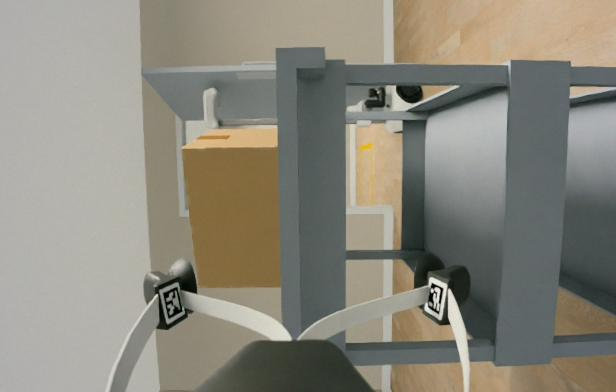

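{"fn": "move", "kwargs": {
  "blocking": false,
  "cameras": [],
  "r2": {"base":{"rotate_rad":-0.045},"pace":"slow"}
}}

{"fn": "wait", "kwargs": {
  "seconds": 1.5,
  "cameras": []
}}

{"fn": "move", "kwargs": {
  "blocking": false,
  "cameras": [],
  "r2": {"base":{"translate_m":0.28,"strafe_m":0.03},"pace":"slow","contact_limits":{"translate_m":0.3}}
}}

{"fn": "wait", "kwargs": {
  "seconds": 5,
  "cameras": []
}}

{"fn": "move", "kwargs": {
  "blocking": false,
  "cameras": [],
  "r2": {"joints":{"gripper_m":-0.03}}
}}

{"fn": "wait", "kwargs": {
  "seconds": 4,
  "cameras": ["r2_head_camera"]
}}

Scene clock: 244.17 s.
move: r2 moving
r1: as last shown
r1.base_tilt: forward=-1.6 right=+1.3
r1.lidar_m: 1.71 2.82 0.25 0.25 - 0.25 0.39 3.87 1.15 2.75 2.86 1.73
r1.servo_current: wrist_yaw_rad=46(59) wrist_pitch_rad=46(46) wrist_roll_rad=46(52) gripper_m=39(46)
r1.contact_limits: strafe_m 1
r1.wrist_depth_mm: - 134 - 517 312 213 174 / - 135 135 517 317 216 175 / - 131 158 473 319 217 176 / 108 135 215 530 322 220 177 / 137 - - 539 324 220 178 / 1229 1255 198 539 194 220 178 / - 820 759 154 306 201 178
r2.base_odometry: x=-0.579 y=-0.322 heading=-2.860
r2.turned_by_wheels: -0.044
r2.turned_by_imu: -0.042
r2.base_tilt: forward=-0.7 right=+0.1
r2.lidar_m: 0.67 3.07 2.28 2.16 2.33 2.02 1.91 2.02 2.57 2.47 2.60 0.69
r2.base_status: rotate_rad moving
r2.joint_positions: lift_m=+0.660 arm_m=+0.000 wrist_yaw_rad=-0.003 wrist_pitch_rad=-0.002 wrist_roll_rad=+1.569 gripper_m=+0.130
r2.joint_status: not commanded
r2.measured_speeds: all 0
r2.motor_effort: lift_m=+16(17) arm_m=+5(5) wheel_0=+7(11) wheel_1=+4(6) wheel_2=+7(8)
r2.servo_current: wrist_yaw_rad=46(52) wrist_pitch_rad=33(46) wrist_roll_rad=39(52) gripper_m=52(59)
r2.hand_pose: x=+0.4590 y=-0.0882 z=+0.8388 quat_wxyz=(+0.708, +0.706, -0.002, +0.000) (m; r2's base frame)
r2.wrist_depth_mm: - - - - - 1708 1205 / - - - - - 1661 1060 / - - - 521 - - 525 / - - 741 530 - - 530 / - - 788 477 - - 535 / - - 203 477 - 202 539 / - - - 112 - 564 559
pictures: none
No camera images: "cameras" was empty.

Scene clock: 244.37 s.
earlier move: r2 done
r1.base_odometry: x=-1.923 y=-0.458 heading=-2.431
r1.turned_by_wheels: +0.000
r1.turned_by_imu: +0.000
r1.base_tilt: forward=-1.6 right=+1.3
r1.lidar_m: 1.71 2.83 0.25 0.26 - 0.25 0.36 3.82 1.14 2.78 2.87 1.78
r1.base_status: not commanded
r1.joint_positions: lift_m=+0.124 arm_m=+0.000 wrist_yaw_rad=+3.196 wrist_pitch_rad=+0.002 wrist_roll_rad=+0.000 gripper_m=+0.056
r1.joint_status: not commanded
r1.measured_speeds: all 0
r1.motor_effort: lift_m=+19(19) arm_m=+4(4) wheel_0=-31(31) wheel_1=+29(29) wheel_2=+10(10)
r1.servo_current: wrist_yaw_rad=52(59) wrist_pitch_rad=39(46) wrist_roll_rad=39(52) gripper_m=39(46)
r1.contact_limits: strafe_m 1
r1.hand_pose: x=-0.1219 y=+0.0716 z=+0.3019 quat_wxyz=(-0.027, -0.001, +0.000, +1.000) (m; r1's base frame)
r1.wrist_depth_mm: - 134 - 512 312 213 173 / - 134 134 517 317 216 175 / - 131 158 477 320 218 176 / 108 135 214 530 322 219 177 / 137 - - 535 324 220 178 / 1229 1229 198 544 194 220 178 / - 809 759 154 307 201 178
r2.base_odometry: x=-0.579 y=-0.322 heading=-2.860
r2.turned_by_wheels: +0.000
r2.turned_by_imu: +0.000
r2.base_tilt: forward=-0.7 right=+0.1
r2.lidar_m: 0.67 3.03 2.26 2.17 2.30 1.99 1.91 2.06 2.55 2.46 2.56 0.68
r2.base_status: done
r2.joint_positions: lift_m=+0.660 arm_m=+0.000 wrist_yaw_rad=-0.003 wrist_pitch_rad=-0.002 wrist_roll_rad=+1.569 gripper_m=+0.130
r2.joint_status: not commanded
r2.measured_speeds: all 0
r2.motor_effort: lift_m=+16(17) arm_m=+4(5) wheel_0=+5(11) wheel_1=+5(6) wheel_2=+6(8)
r2.servo_current: wrist_yaw_rad=59(59) wrist_pitch_rad=39(46) wrist_roll_rad=46(52) gripper_m=52(59)
r2.hand_pose: x=+0.4590 y=-0.0882 z=+0.8388 quat_wxyz=(+0.708, +0.706, -0.002, +0.000) (m; r2's base frame)
r2.wrist_depth_mm: - - - - - 1708 1160 / - - - - - 1708 1078 / - - - 525 - - 521 / - - 750 530 - - 530 / - - 778 480 - - 544 / - - 203 477 - 204 539 / - - - 112 - 569 559
wait: 0.20 of 1.5 s (r2 has come to rest)
pictures: none
No camera images: "cameras" was empty.

Scene clock: 244.87 s.
move: r2 moving
r1: as last shown
r1.lidar_m: 1.71 2.83 0.25 0.25 - 0.25 0.39 3.85 1.14 2.76 2.84 1.76
r1.servo_current: wrist_yaw_rad=39(65) wrist_pitch_rad=46(46) wrist_roll_rad=52(59) gripper_m=39(39)
r1.contact_limits: strafe_m 1
r1.wrist_depth_mm: - 134 - 508 314 214 174 / - 134 135 512 315 216 175 / - 131 158 477 320 218 176 / 108 135 214 530 320 219 177 / 137 - - 539 322 220 178 / 1205 1229 198 544 195 220 178 / - 809 759 154 306 202 178
r2.base_odometry: x=-0.591 y=-0.327 heading=-2.860
r2.turned_by_wheels: +0.000
r2.turned_by_imu: +0.000
r2.base_tilt: forward=-0.6 right=+0.1
r2.lidar_m: 0.65 3.06 2.27 2.18 2.31 2.02 1.94 2.03 2.55 2.46 2.61 0.67
r2.base_status: translate_m moving; strafe_m moving
r2.joint_positions: lift_m=+0.660 arm_m=+0.000 wrist_yaw_rad=-0.003 wrist_pitch_rad=-0.002 wrist_roll_rad=+1.569 gripper_m=+0.130
r2.joint_status: not commanded
r2.measured_speeds: translate_m=+0.049 strafe_m=+0.006 rotate_rad=+0.001 lift_m=+0.000 arm_m=+0.000 wrist_yaw_rad=+0.000 wrist_pitch_rad=+0.000 wrist_roll_rad=+0.000
r2.motor_effort: lift_m=+17(17) arm_m=+5(5) wheel_0=+5(10) wheel_1=+7(9) wheel_2=-9(11)
r2.servo_current: wrist_yaw_rad=59(59) wrist_pitch_rad=39(46) wrist_roll_rad=46(52) gripper_m=46(52)
r2.contact_limits: translate_m 0.3
r2.hand_pose: x=+0.4590 y=-0.0882 z=+0.8388 quat_wxyz=(+0.708, +0.706, -0.002, +0.000) (m; r2's base frame)
r2.wrist_depth_mm: - - - - - 1661 1160 / - - - 508 - 1808 1060 / - - - 508 - - 517 / - - 741 517 - - 521 / - - 768 466 - - 521 / - - 203 469 - 204 535 / - - - 112 - 559 549
pictures: none
No camera images: "cameras" was empty.

Scene clock: 248.47 s.
earlier move: r2 done
r1.base_odometry: x=-1.923 y=-0.458 heading=-2.431
r1.turned_by_wheels: +0.000
r1.turned_by_imu: +0.000
r1.base_tilt: forward=-1.6 right=+1.3
r1.lidar_m: 1.73 2.86 0.25 0.25 - 0.25 0.40 3.85 1.13 2.77 2.86 1.79
r1.base_status: not commanded
r1.joint_positions: lift_m=+0.124 arm_m=+0.000 wrist_yaw_rad=+3.196 wrist_pitch_rad=+0.002 wrist_roll_rad=+0.000 gripper_m=+0.056
r1.joint_status: not commanded
r1.measured_speeds: all 0
r1.motor_effort: lift_m=+19(19) arm_m=+4(4) wheel_0=-31(31) wheel_1=+29(29) wheel_2=+10(10)
r1.servo_current: wrist_yaw_rad=52(78) wrist_pitch_rad=46(52) wrist_roll_rad=52(65) gripper_m=39(46)
r1.contact_limits: strafe_m 1
r1.hand_pose: x=-0.1219 y=+0.0716 z=+0.3019 quat_wxyz=(-0.027, -0.001, +0.000, +1.000) (m; r1's base frame)
r1.wrist_depth_mm: - 134 - 512 312 213 173 / - 134 134 517 315 216 175 / - 131 158 473 320 217 176 / 108 135 214 530 322 219 177 / 137 - - 535 324 220 178 / 1229 1229 198 539 195 220 178 / - 809 759 153 307 202 178
r2.base_odometry: x=-0.839 y=-0.429 heading=-2.860
r2.turned_by_wheels: +0.000
r2.turned_by_imu: +0.001
r2.base_tilt: forward=-0.7 right=+0.1
r2.lidar_m: 0.41 0.41 2.26 2.14 2.23 2.27 2.19 2.30 2.58 2.50 2.64 0.43
r2.base_status: done
r2.joint_positions: lift_m=+0.660 arm_m=+0.000 wrist_yaw_rad=-0.003 wrist_pitch_rad=-0.002 wrist_roll_rad=+1.569 gripper_m=+0.130
r2.joint_status: not commanded
r2.measured_speeds: all 0
r2.motor_effort: lift_m=+16(17) arm_m=+4(5) wheel_0=+5(10) wheel_1=+5(9) wheel_2=-7(11)
r2.servo_current: wrist_yaw_rad=59(65) wrist_pitch_rad=39(46) wrist_roll_rad=46(59) gripper_m=46(59)
r2.contact_limits: translate_m 0.3
r2.hand_pose: x=+0.4590 y=-0.0882 z=+0.8388 quat_wxyz=(+0.708, +0.706, -0.002, +0.000) (m; r2's base frame)
r2.wrist_depth_mm: - - - 241 243 1756 - / - - - 246 246 - - / - 455 445 247 248 - - / - 473 466 250 252 - - / - 496 484 254 254 - - / - - 195 255 255 183 - / - - - 112 - 1921 521
wait: 3.60 of 5 s (r2 has come to rest)
pictures: none
No camera images: "cameras" was empty.

Scene clock: 248.97 s.
move: r2 moving
r1: as last shown
r1.lidar_m: 1.72 2.83 0.25 0.25 - 0.25 0.41 3.81 1.14 2.77 2.85 1.77
r1.servo_current: wrist_yaw_rad=52(59) wrist_pitch_rad=46(46) wrist_roll_rad=46(65) gripper_m=46(46)
r1.contact_limits: strafe_m 1
r1.wrist_depth_mm: - 134 - 512 312 214 174 / - 134 135 517 317 216 175 / - 131 158 473 319 218 176 / 108 135 215 530 322 219 177 / 137 - - 539 324 220 178 / 1229 1229 198 539 195 220 178 / - 809 759 154 307 202 178
r2.base_odometry: x=-0.839 y=-0.429 heading=-2.860
r2.turned_by_wheels: +0.000
r2.turned_by_imu: +0.000
r2.base_tilt: forward=-0.7 right=+0.0
r2.lidar_m: 0.39 0.44 2.27 2.14 2.23 2.26 2.19 2.32 2.58 2.53 2.65 0.39
r2.base_status: not commanded
r2.joint_positions: lift_m=+0.660 arm_m=+0.000 wrist_yaw_rad=-0.003 wrist_pitch_rad=-0.002 wrist_roll_rad=+1.569 gripper_m=+0.117
r2.joint_status: gripper_m moving
r2.measured_speeds: all 0
r2.motor_effort: lift_m=+16(17) arm_m=+4(5) wheel_0=+5(5) wheel_1=+5(5) wheel_2=-6(7)
r2.servo_current: wrist_yaw_rad=59(59) wrist_pitch_rad=39(46) wrist_roll_rad=46(52) gripper_m=111(111)
r2.contact_limits: translate_m 0.3
r2.hand_pose: x=+0.4590 y=-0.0882 z=+0.8388 quat_wxyz=(+0.708, +0.706, -0.002, +0.000) (m; r2's base frame)
r2.wrist_depth_mm: - - - 241 243 1708 - / - - - 245 245 - - / - 455 449 247 249 - - / - 473 466 249 251 - - / - 500 484 253 255 - - / - - 195 255 200 - - / - - - 112 - 1921 521
pictures: none
No camera images: "cameras" was empty.

Scene clock: 250.80 s.
earlier move: r2 done
r1.base_odometry: x=-1.923 y=-0.458 heading=-2.431
r1.turned_by_wheels: +0.000
r1.turned_by_imu: +0.000
r1.base_tilt: forward=-1.6 right=+1.3
r1.lidar_m: 1.72 2.85 0.25 0.25 - 0.25 0.41 3.84 1.15 2.78 2.88 1.80
r1.base_status: not commanded
r1.joint_positions: lift_m=+0.124 arm_m=+0.000 wrist_yaw_rad=+3.196 wrist_pitch_rad=+0.002 wrist_roll_rad=+0.000 gripper_m=+0.056
r1.joint_status: not commanded
r1.measured_speeds: all 0
r1.motor_effort: lift_m=+19(19) arm_m=+4(4) wheel_0=-30(31) wheel_1=+29(29) wheel_2=+10(10)
r1.servo_current: wrist_yaw_rad=39(78) wrist_pitch_rad=46(52) wrist_roll_rad=59(72) gripper_m=33(46)
r1.contact_limits: strafe_m 1
r1.hand_pose: x=-0.1219 y=+0.0716 z=+0.3019 quat_wxyz=(-0.027, -0.001, +0.000, +1.000) (m; r1's base frame)
r1.wrist_depth_mm: - 134 - 512 312 213 173 / - 134 134 517 315 216 175 / - 131 158 477 320 217 176 / 108 135 215 525 322 219 177 / 137 - - 535 324 220 178 / 1229 1255 198 539 193 220 178 / - 809 759 154 307 202 178
r2.base_odometry: x=-0.840 y=-0.429 heading=-2.860
r2.turned_by_wheels: +0.000
r2.turned_by_imu: +0.001
r2.base_tilt: forward=-0.7 right=+0.1
r2.lidar_m: 0.39 0.41 2.27 2.15 2.25 2.28 2.19 2.33 2.60 2.49 2.63 0.42
r2.base_status: not commanded
r2.joint_positions: lift_m=+0.660 arm_m=+0.000 wrist_yaw_rad=+0.002 wrist_pitch_rad=-0.005 wrist_roll_rad=+1.569 gripper_m=-0.028
r2.joint_status: all done
r2.measured_speeds: all 0
r2.motor_effort: lift_m=+16(17) arm_m=+0(5) wheel_0=+4(6) wheel_1=+3(5) wheel_2=-1(7)
r2.servo_current: wrist_yaw_rad=59(65) wrist_pitch_rad=52(52) wrist_roll_rad=52(59) gripper_m=163(338)
r2.contact_limits: translate_m 0.3
r2.hand_pose: x=+0.4595 y=-0.0868 z=+0.8398 quat_wxyz=(+0.708, +0.706, -0.001, +0.003) (m; r2's base frame)
r2.wrist_depth_mm: - - - 231 232 1863 - / - - - 234 235 - - / - 530 445 181 238 - - / - - 466 241 241 - - / - - 488 203 244 - - / - - 183 189 179 715 - / - - - 112 - 1756 512
wait: 1.83 of 4 s (r2 has come to rest)
pictures: r2_head_camera
Images, in order (width x height): r2_head_camera 420x560.

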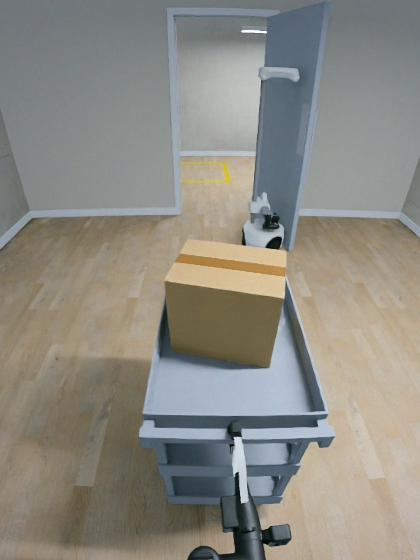

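{"fn": "move", "kwargs": {
  "blocking": false,
  "cameras": [],
  "r2": {"base":{"strafe_m":-0.08},"pace":"slow"}
}}

{"fn": "wait", "kwargs": {
  "seconds": 3,
  "cameras": []
}}

{"fn": "move", "kwargs": {
  "blocking": false,
  "cameras": [],
  "r2": {"base":{"translate_m":0.7,"strafe_m":0.06},"pace":"slow","contact_limits":{"translate_m":0.3}}
}}

{"fn": "wait", "kwargs": {
  "seconds": 10,
  "cameras": ["r2_head_camera"]
}}

Scene clock: 259.27 s.
move: r2 moving
r1: as last shown
r1.lidar_m: 1.72 2.83 0.25 0.25 - 0.25 0.41 3.85 1.15 2.76 2.87 1.75
r1.motor_effort: lift_m=+19(19) arm_m=+4(4) wheel_0=-31(31) wheel_1=+29(29) wheel_2=+10(10)
r1.servo_current: wrist_yaw_rad=46(59) wrist_pitch_rad=46(46) wrist_roll_rad=33(59) gripper_m=33(46)
r1.contact_limits: strafe_m 1
r1.wrist_depth_mm: - 135 - 512 312 214 174 / - 134 135 517 317 216 175 / - 131 158 477 319 218 176 / 108 135 215 530 322 219 177 / 137 - - 539 324 220 178 / 1229 1229 198 544 194 220 178 / - 809 759 154 306 202 178
r2.base_odometry: x=-0.844 y=-0.416 heading=-2.859
r2.turned_by_wheels: +0.001
r2.turned_by_imu: +0.001
r2.base_tilt: forward=-0.6 right=+0.1
r2.lidar_m: 0.40 0.42 2.27 2.15 2.30 2.27 2.20 2.29 2.59 2.51 2.64 0.42
r2.base_status: strafe_m moving
r2.joint_positions: lift_m=+0.660 arm_m=+0.000 wrist_yaw_rad=+0.009 wrist_pitch_rad=-0.005 wrist_roll_rad=+1.569 gripper_m=-0.028
r2.joint_status: not commanded
r2.measured_speeds: translate_m=+0.000 strafe_m=-0.055 rotate_rad=+0.001 lift_m=+0.000 arm_m=+0.000 wrist_yaw_rad=+0.015 wrist_pitch_rad=+0.000 wrist_roll_rad=+0.000
r2.motor_effort: lift_m=+16(16) arm_m=-3(4) wheel_0=+10(13) wheel_1=-5(9) wheel_2=+0(1)
r2.servo_current: wrist_yaw_rad=52(59) wrist_pitch_rad=39(46) wrist_roll_rad=46(52) gripper_m=150(169)
r2.hand_pose: x=+0.4601 y=-0.0848 z=+0.8398 quat_wxyz=(+0.708, +0.706, +0.001, +0.005) (m; r2's base frame)
r2.wrist_depth_mm: - - - 174 228 1921 - / - - - 233 231 - - / - - 449 179 236 - - / - - 466 238 239 - - / - - 492 185 243 - - / - - 185 187 180 831 - / - - - 112 251 1808 500
pictures: none
No camera images: "cameras" was empty.

Scene clock: 260.70 s.
earlier move: r2 done
r1.base_odometry: x=-1.923 y=-0.458 heading=-2.431
r1.turned_by_wheels: +0.000
r1.turned_by_imu: +0.000
r1.base_tilt: forward=-1.6 right=+1.3
r1.lidar_m: 1.70 2.84 0.25 0.25 - 0.25 0.39 3.84 1.13 2.77 2.89 1.77
r1.base_status: not commanded
r1.joint_positions: lift_m=+0.124 arm_m=+0.000 wrist_yaw_rad=+3.196 wrist_pitch_rad=+0.002 wrist_roll_rad=+0.000 gripper_m=+0.056
r1.joint_status: not commanded
r1.measured_speeds: all 0
r1.motor_effort: lift_m=+19(19) arm_m=+4(4) wheel_0=-30(31) wheel_1=+29(29) wheel_2=+10(10)
r1.servo_current: wrist_yaw_rad=46(65) wrist_pitch_rad=46(52) wrist_roll_rad=52(78) gripper_m=46(52)
r1.contact_limits: strafe_m 1
r1.hand_pose: x=-0.1219 y=+0.0716 z=+0.3019 quat_wxyz=(-0.027, -0.001, +0.000, +1.000) (m; r1's base frame)
r1.wrist_depth_mm: - 134 - 512 312 213 174 / - 134 134 512 317 216 175 / - 131 158 477 320 217 176 / 108 135 214 525 322 219 177 / 137 - - 539 324 220 178 / 1255 1229 198 539 194 220 178 / - 809 759 154 306 202 178
r2.base_odometry: x=-0.862 y=-0.353 heading=-2.859
r2.turned_by_wheels: +0.000
r2.turned_by_imu: +0.001
r2.base_tilt: forward=-0.7 right=+0.1
r2.lidar_m: 0.39 0.39 2.32 2.20 2.34 2.27 2.21 2.31 2.54 2.43 2.54 0.45
r2.base_status: done
r2.joint_positions: lift_m=+0.660 arm_m=+0.000 wrist_yaw_rad=+0.009 wrist_pitch_rad=-0.005 wrist_roll_rad=+1.569 gripper_m=-0.028
r2.joint_status: not commanded
r2.measured_speeds: all 0
r2.motor_effort: lift_m=+16(16) arm_m=-4(4) wheel_0=+11(15) wheel_1=-3(9) wheel_2=+1(2)
r2.servo_current: wrist_yaw_rad=65(65) wrist_pitch_rad=46(46) wrist_roll_rad=52(59) gripper_m=137(169)
r2.hand_pose: x=+0.4601 y=-0.0847 z=+0.8398 quat_wxyz=(+0.708, +0.706, +0.002, +0.005) (m; r2's base frame)
r2.wrist_depth_mm: - - - 243 242 1921 1308 / - - - 244 244 - - / - - 564 185 243 - - / - 473 459 185 243 - - / - - 477 205 243 - - / - - 184 184 181 - - / - 517 508 112 241 1756 -
wait: 1.43 of 3 s (r2 has come to rest)
pictures: none
No camera images: "cameras" was empty.

Scene clock: 261.20 s.
move: r2 moving
r1: as last shown
r1.lidar_m: 1.68 2.82 0.25 0.25 - 0.25 0.36 3.81 1.13 2.78 2.86 1.77
r1.motor_effort: lift_m=+19(19) arm_m=+4(4) wheel_0=-31(31) wheel_1=+29(29) wheel_2=+10(10)
r1.servo_current: wrist_yaw_rad=52(59) wrist_pitch_rad=46(46) wrist_roll_rad=39(52) gripper_m=46(46)
r1.contact_limits: strafe_m 1
r1.wrist_depth_mm: - 134 - 512 312 214 174 / - 134 135 517 315 216 175 / - 131 158 473 320 218 176 / 108 135 214 530 322 218 177 / 137 - - 539 324 220 178 / 1229 1255 198 544 194 221 178 / - 820 759 154 307 202 178
r2.base_odometry: x=-0.873 y=-0.357 heading=-2.858
r2.turned_by_wheels: +0.000
r2.turned_by_imu: +0.001
r2.base_tilt: forward=-0.7 right=+0.0
r2.lidar_m: 0.36 0.39 2.36 2.21 2.34 2.28 2.21 2.34 2.53 2.44 2.56 0.44
r2.base_status: translate_m moving; strafe_m moving
r2.joint_positions: lift_m=+0.660 arm_m=+0.000 wrist_yaw_rad=+0.009 wrist_pitch_rad=-0.005 wrist_roll_rad=+1.569 gripper_m=-0.029
r2.joint_status: not commanded
r2.measured_speeds: translate_m=+0.048 strafe_m=+0.004 rotate_rad=-0.002 lift_m=+0.000 arm_m=+0.000 wrist_yaw_rad=+0.000 wrist_pitch_rad=+0.000 wrist_roll_rad=+0.000
r2.motor_effort: lift_m=+16(16) arm_m=-3(4) wheel_0=+11(18) wheel_1=+6(6) wheel_2=-7(7)
r2.servo_current: wrist_yaw_rad=65(72) wrist_pitch_rad=46(46) wrist_roll_rad=46(59) gripper_m=111(143)
r2.contact_limits: translate_m 0.3
r2.hand_pose: x=+0.4601 y=-0.0847 z=+0.8398 quat_wxyz=(+0.708, +0.706, +0.002, +0.005) (m; r2's base frame)
r2.wrist_depth_mm: - - - 176 235 1808 1255 / - - - 236 234 - - / - - 634 176 234 - - / - 459 449 235 234 - - / - - 462 204 233 - - / - - 183 174 181 - - / - 504 496 112 232 1921 -
pictures: none
No camera images: "cameras" was empty.

Scene clock: 269.00 s.
earlier move: r2 done
r1.base_odometry: x=-1.923 y=-0.458 heading=-2.431
r1.turned_by_wheels: +0.000
r1.turned_by_imu: +0.000
r1.base_tilt: forward=-1.5 right=+1.3
r1.lidar_m: 1.47 2.83 0.25 0.25 - 0.25 0.41 3.82 1.15 2.77 2.86 1.19
r1.base_status: not commanded
r1.joint_positions: lift_m=+0.124 arm_m=+0.000 wrist_yaw_rad=+3.196 wrist_pitch_rad=+0.002 wrist_roll_rad=+0.000 gripper_m=+0.056
r1.joint_status: not commanded
r1.measured_speeds: all 0
r1.motor_effort: lift_m=+19(20) arm_m=+4(4) wheel_0=-31(32) wheel_1=+29(29) wheel_2=+10(10)
r1.servo_current: wrist_yaw_rad=46(78) wrist_pitch_rad=39(52) wrist_roll_rad=46(78) gripper_m=46(52)
r1.contact_limits: strafe_m 1
r1.hand_pose: x=-0.1219 y=+0.0716 z=+0.3019 quat_wxyz=(-0.027, -0.001, +0.000, +1.000) (m; r1's base frame)
r1.wrist_depth_mm: - 134 - 512 312 214 174 / - 134 134 517 317 216 175 / - 131 158 473 320 217 176 / 108 135 215 535 322 219 177 / 137 - - 535 324 220 178 / 1229 1229 199 539 194 221 178 / - 820 759 154 306 201 178
r2.base_odometry: x=-1.517 y=-0.606 heading=-2.858
r2.turned_by_wheels: +0.000
r2.turned_by_imu: +0.004
r2.base_tilt: forward=-0.7 right=+0.1
r2.lidar_m: 0.29 0.31 2.23 2.16 2.23 2.98 2.92 3.03 2.60 2.53 2.64 0.47
r2.base_status: done
r2.joint_positions: lift_m=+0.660 arm_m=+0.000 wrist_yaw_rad=-0.002 wrist_pitch_rad=-0.005 wrist_roll_rad=+1.569 gripper_m=-0.029
r2.joint_status: not commanded
r2.measured_speeds: all 0
r2.motor_effort: lift_m=+16(16) arm_m=+4(5) wheel_0=+6(18) wheel_1=+6(9) wheel_2=-6(18)
r2.servo_current: wrist_yaw_rad=46(72) wrist_pitch_rad=46(52) wrist_roll_rad=39(59) gripper_m=91(143)
r2.contact_limits: translate_m 0.3
r2.hand_pose: x=+0.4591 y=-0.0879 z=+0.8398 quat_wxyz=(+0.708, +0.706, -0.002, +0.001) (m; r2's base frame)
r2.wrist_depth_mm: - - - 270 - 1576 1255 / - - - 241 324 327 327 / - - - 218 287 1863 1366 / - - - 253 264 - - / - - 455 222 241 - - / - 445 181 171 181 - - / - 421 418 112 207 - -
wait: 7.80 of 10 s (r2 has come to rest)
pictures: r2_head_camera
Images, in order (width x height): r2_head_camera 420x560.

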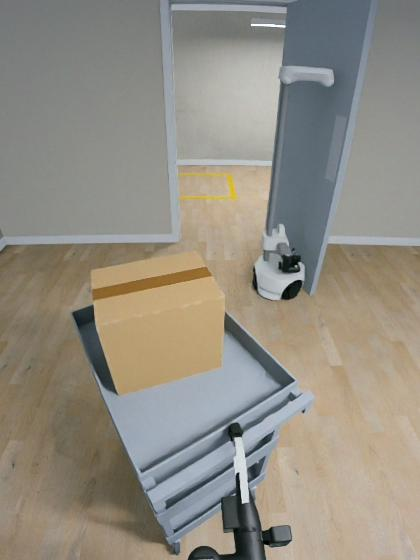

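{"fn": "move", "kwargs": {
  "blocking": false,
  "cameras": [],
  "r2": {"base":{"strafe_m":0.42},"pace":"slow"}
}}

{"fn": "wait", "kwargs": {
  "seconds": 7,
  "cameras": ["r2_head_camera"]
}}

Scene clock: 275.67 s.
move: r2 moving
r1: as last shown
r1.base_tilt: forward=-1.6 right=+1.3
r1.lidar_m: 1.49 2.83 0.25 0.25 - 0.25 0.37 3.82 1.12 2.78 2.85 1.20
r1.motor_effort: lift_m=+19(19) arm_m=+4(4) wheel_0=-31(31) wheel_1=+29(29) wheel_2=+10(10)
r1.servo_current: wrist_yaw_rad=39(65) wrist_pitch_rad=39(46) wrist_roll_rad=46(59) gripper_m=39(46)
r1.contact_limits: strafe_m 1
r1.wrist_depth_mm: - 135 - 512 314 213 174 / - 134 135 517 317 216 175 / - 131 158 477 320 217 176 / 108 135 214 530 324 219 177 / 137 - - 535 324 220 178 / 1229 1255 198 544 194 220 178 / - 820 759 154 307 202 178
r2.base_odometry: x=-1.513 y=-0.619 heading=-2.859
r2.turned_by_wheels: +0.000
r2.turned_by_imu: +0.000
r2.base_tilt: forward=-0.7 right=+0.1
r2.lidar_m: 0.28 0.30 2.22 2.14 2.24 3.01 2.91 3.07 2.63 2.53 2.68 0.44
r2.base_status: strafe_m moving
r2.joint_positions: lift_m=+0.660 arm_m=+0.000 wrist_yaw_rad=-0.003 wrist_pitch_rad=-0.005 wrist_roll_rad=+1.569 gripper_m=-0.029
r2.joint_status: not commanded
r2.measured_speeds: translate_m=+0.000 strafe_m=+0.055 rotate_rad=+0.001 lift_m=+0.000 arm_m=+0.000 wrist_yaw_rad=-0.023 wrist_pitch_rad=+0.000 wrist_roll_rad=+0.000
r2.motor_effort: lift_m=+16(16) arm_m=+5(5) wheel_0=-7(10) wheel_1=+7(10) wheel_2=+0(5)
r2.servo_current: wrist_yaw_rad=59(59) wrist_pitch_rad=46(46) wrist_roll_rad=46(59) gripper_m=91(91)
r2.hand_pose: x=+0.4590 y=-0.0882 z=+0.8398 quat_wxyz=(+0.708, +0.706, -0.003, +0.001) (m; r2's base frame)
r2.wrist_depth_mm: - - - 276 - 1756 1255 / - - - 242 330 330 330 / - - - 219 290 1921 1397 / - - - 199 265 - - / - - 455 196 241 - - / - 452 182 182 182 - - / - 418 424 112 206 - -
pictures: none
No camera images: "cameras" was empty.

Scene clock: 280.50 s.
earlier move: r2 done
r1.base_odometry: x=-1.923 y=-0.458 heading=-2.431
r1.turned_by_wheels: +0.000
r1.turned_by_imu: +0.000
r1.base_tilt: forward=-1.6 right=+1.3
r1.lidar_m: 5.01 2.86 0.25 0.25 - 0.25 0.41 3.87 1.15 2.77 1.52 1.23
r1.base_status: not commanded
r1.joint_positions: lift_m=+0.124 arm_m=+0.000 wrist_yaw_rad=+3.196 wrist_pitch_rad=+0.002 wrist_roll_rad=+0.000 gripper_m=+0.056
r1.joint_status: not commanded
r1.measured_speeds: all 0
r1.motor_effort: lift_m=+19(19) arm_m=+4(4) wheel_0=-30(31) wheel_1=+29(29) wheel_2=+10(10)
r1.servo_current: wrist_yaw_rad=39(65) wrist_pitch_rad=39(52) wrist_roll_rad=26(65) gripper_m=39(52)
r1.contact_limits: strafe_m 1
r1.hand_pose: x=-0.1219 y=+0.0716 z=+0.3019 quat_wxyz=(-0.027, -0.001, +0.000, +1.000) (m; r1's base frame)
r1.wrist_depth_mm: - 135 - 512 312 213 174 / - 134 135 512 315 216 175 / - 131 158 473 319 218 176 / 108 135 215 530 320 219 177 / 137 - - 535 324 220 178 / 1229 1255 198 544 194 220 178 / - 820 759 154 306 202 178
r2.base_odometry: x=-1.400 y=-1.009 heading=-2.859
r2.turned_by_wheels: +0.000
r2.turned_by_imu: -0.002
r2.base_tilt: forward=-0.7 right=+0.1
r2.lidar_m: 0.35 0.41 1.81 1.74 1.83 2.61 2.89 3.03 3.05 2.93 3.08 0.42
r2.base_status: done
r2.joint_positions: lift_m=+0.660 arm_m=+0.000 wrist_yaw_rad=-0.003 wrist_pitch_rad=-0.006 wrist_roll_rad=+1.569 gripper_m=-0.029
r2.joint_status: not commanded
r2.measured_speeds: all 0
r2.motor_effort: lift_m=+15(16) arm_m=+4(5) wheel_0=-6(20) wheel_1=+3(10) wheel_2=-2(5)
r2.servo_current: wrist_yaw_rad=59(78) wrist_pitch_rad=46(52) wrist_roll_rad=46(65) gripper_m=85(98)
r2.hand_pose: x=+0.4590 y=-0.0883 z=+0.8401 quat_wxyz=(+0.708, +0.706, -0.003, +0.001) (m; r2's base frame)
r2.wrist_depth_mm: - - - 224 223 1756 1336 / - - - 169 225 - - / - - 436 169 225 - - / - 459 449 170 228 - - / - - 466 172 229 - - / - - 182 172 179 - - / - - - 112 232 - 530
wait: 4.83 of 7 s (r2 has come to rest)
pictures: r2_head_camera
Images, in order (width x height): r2_head_camera 420x560.

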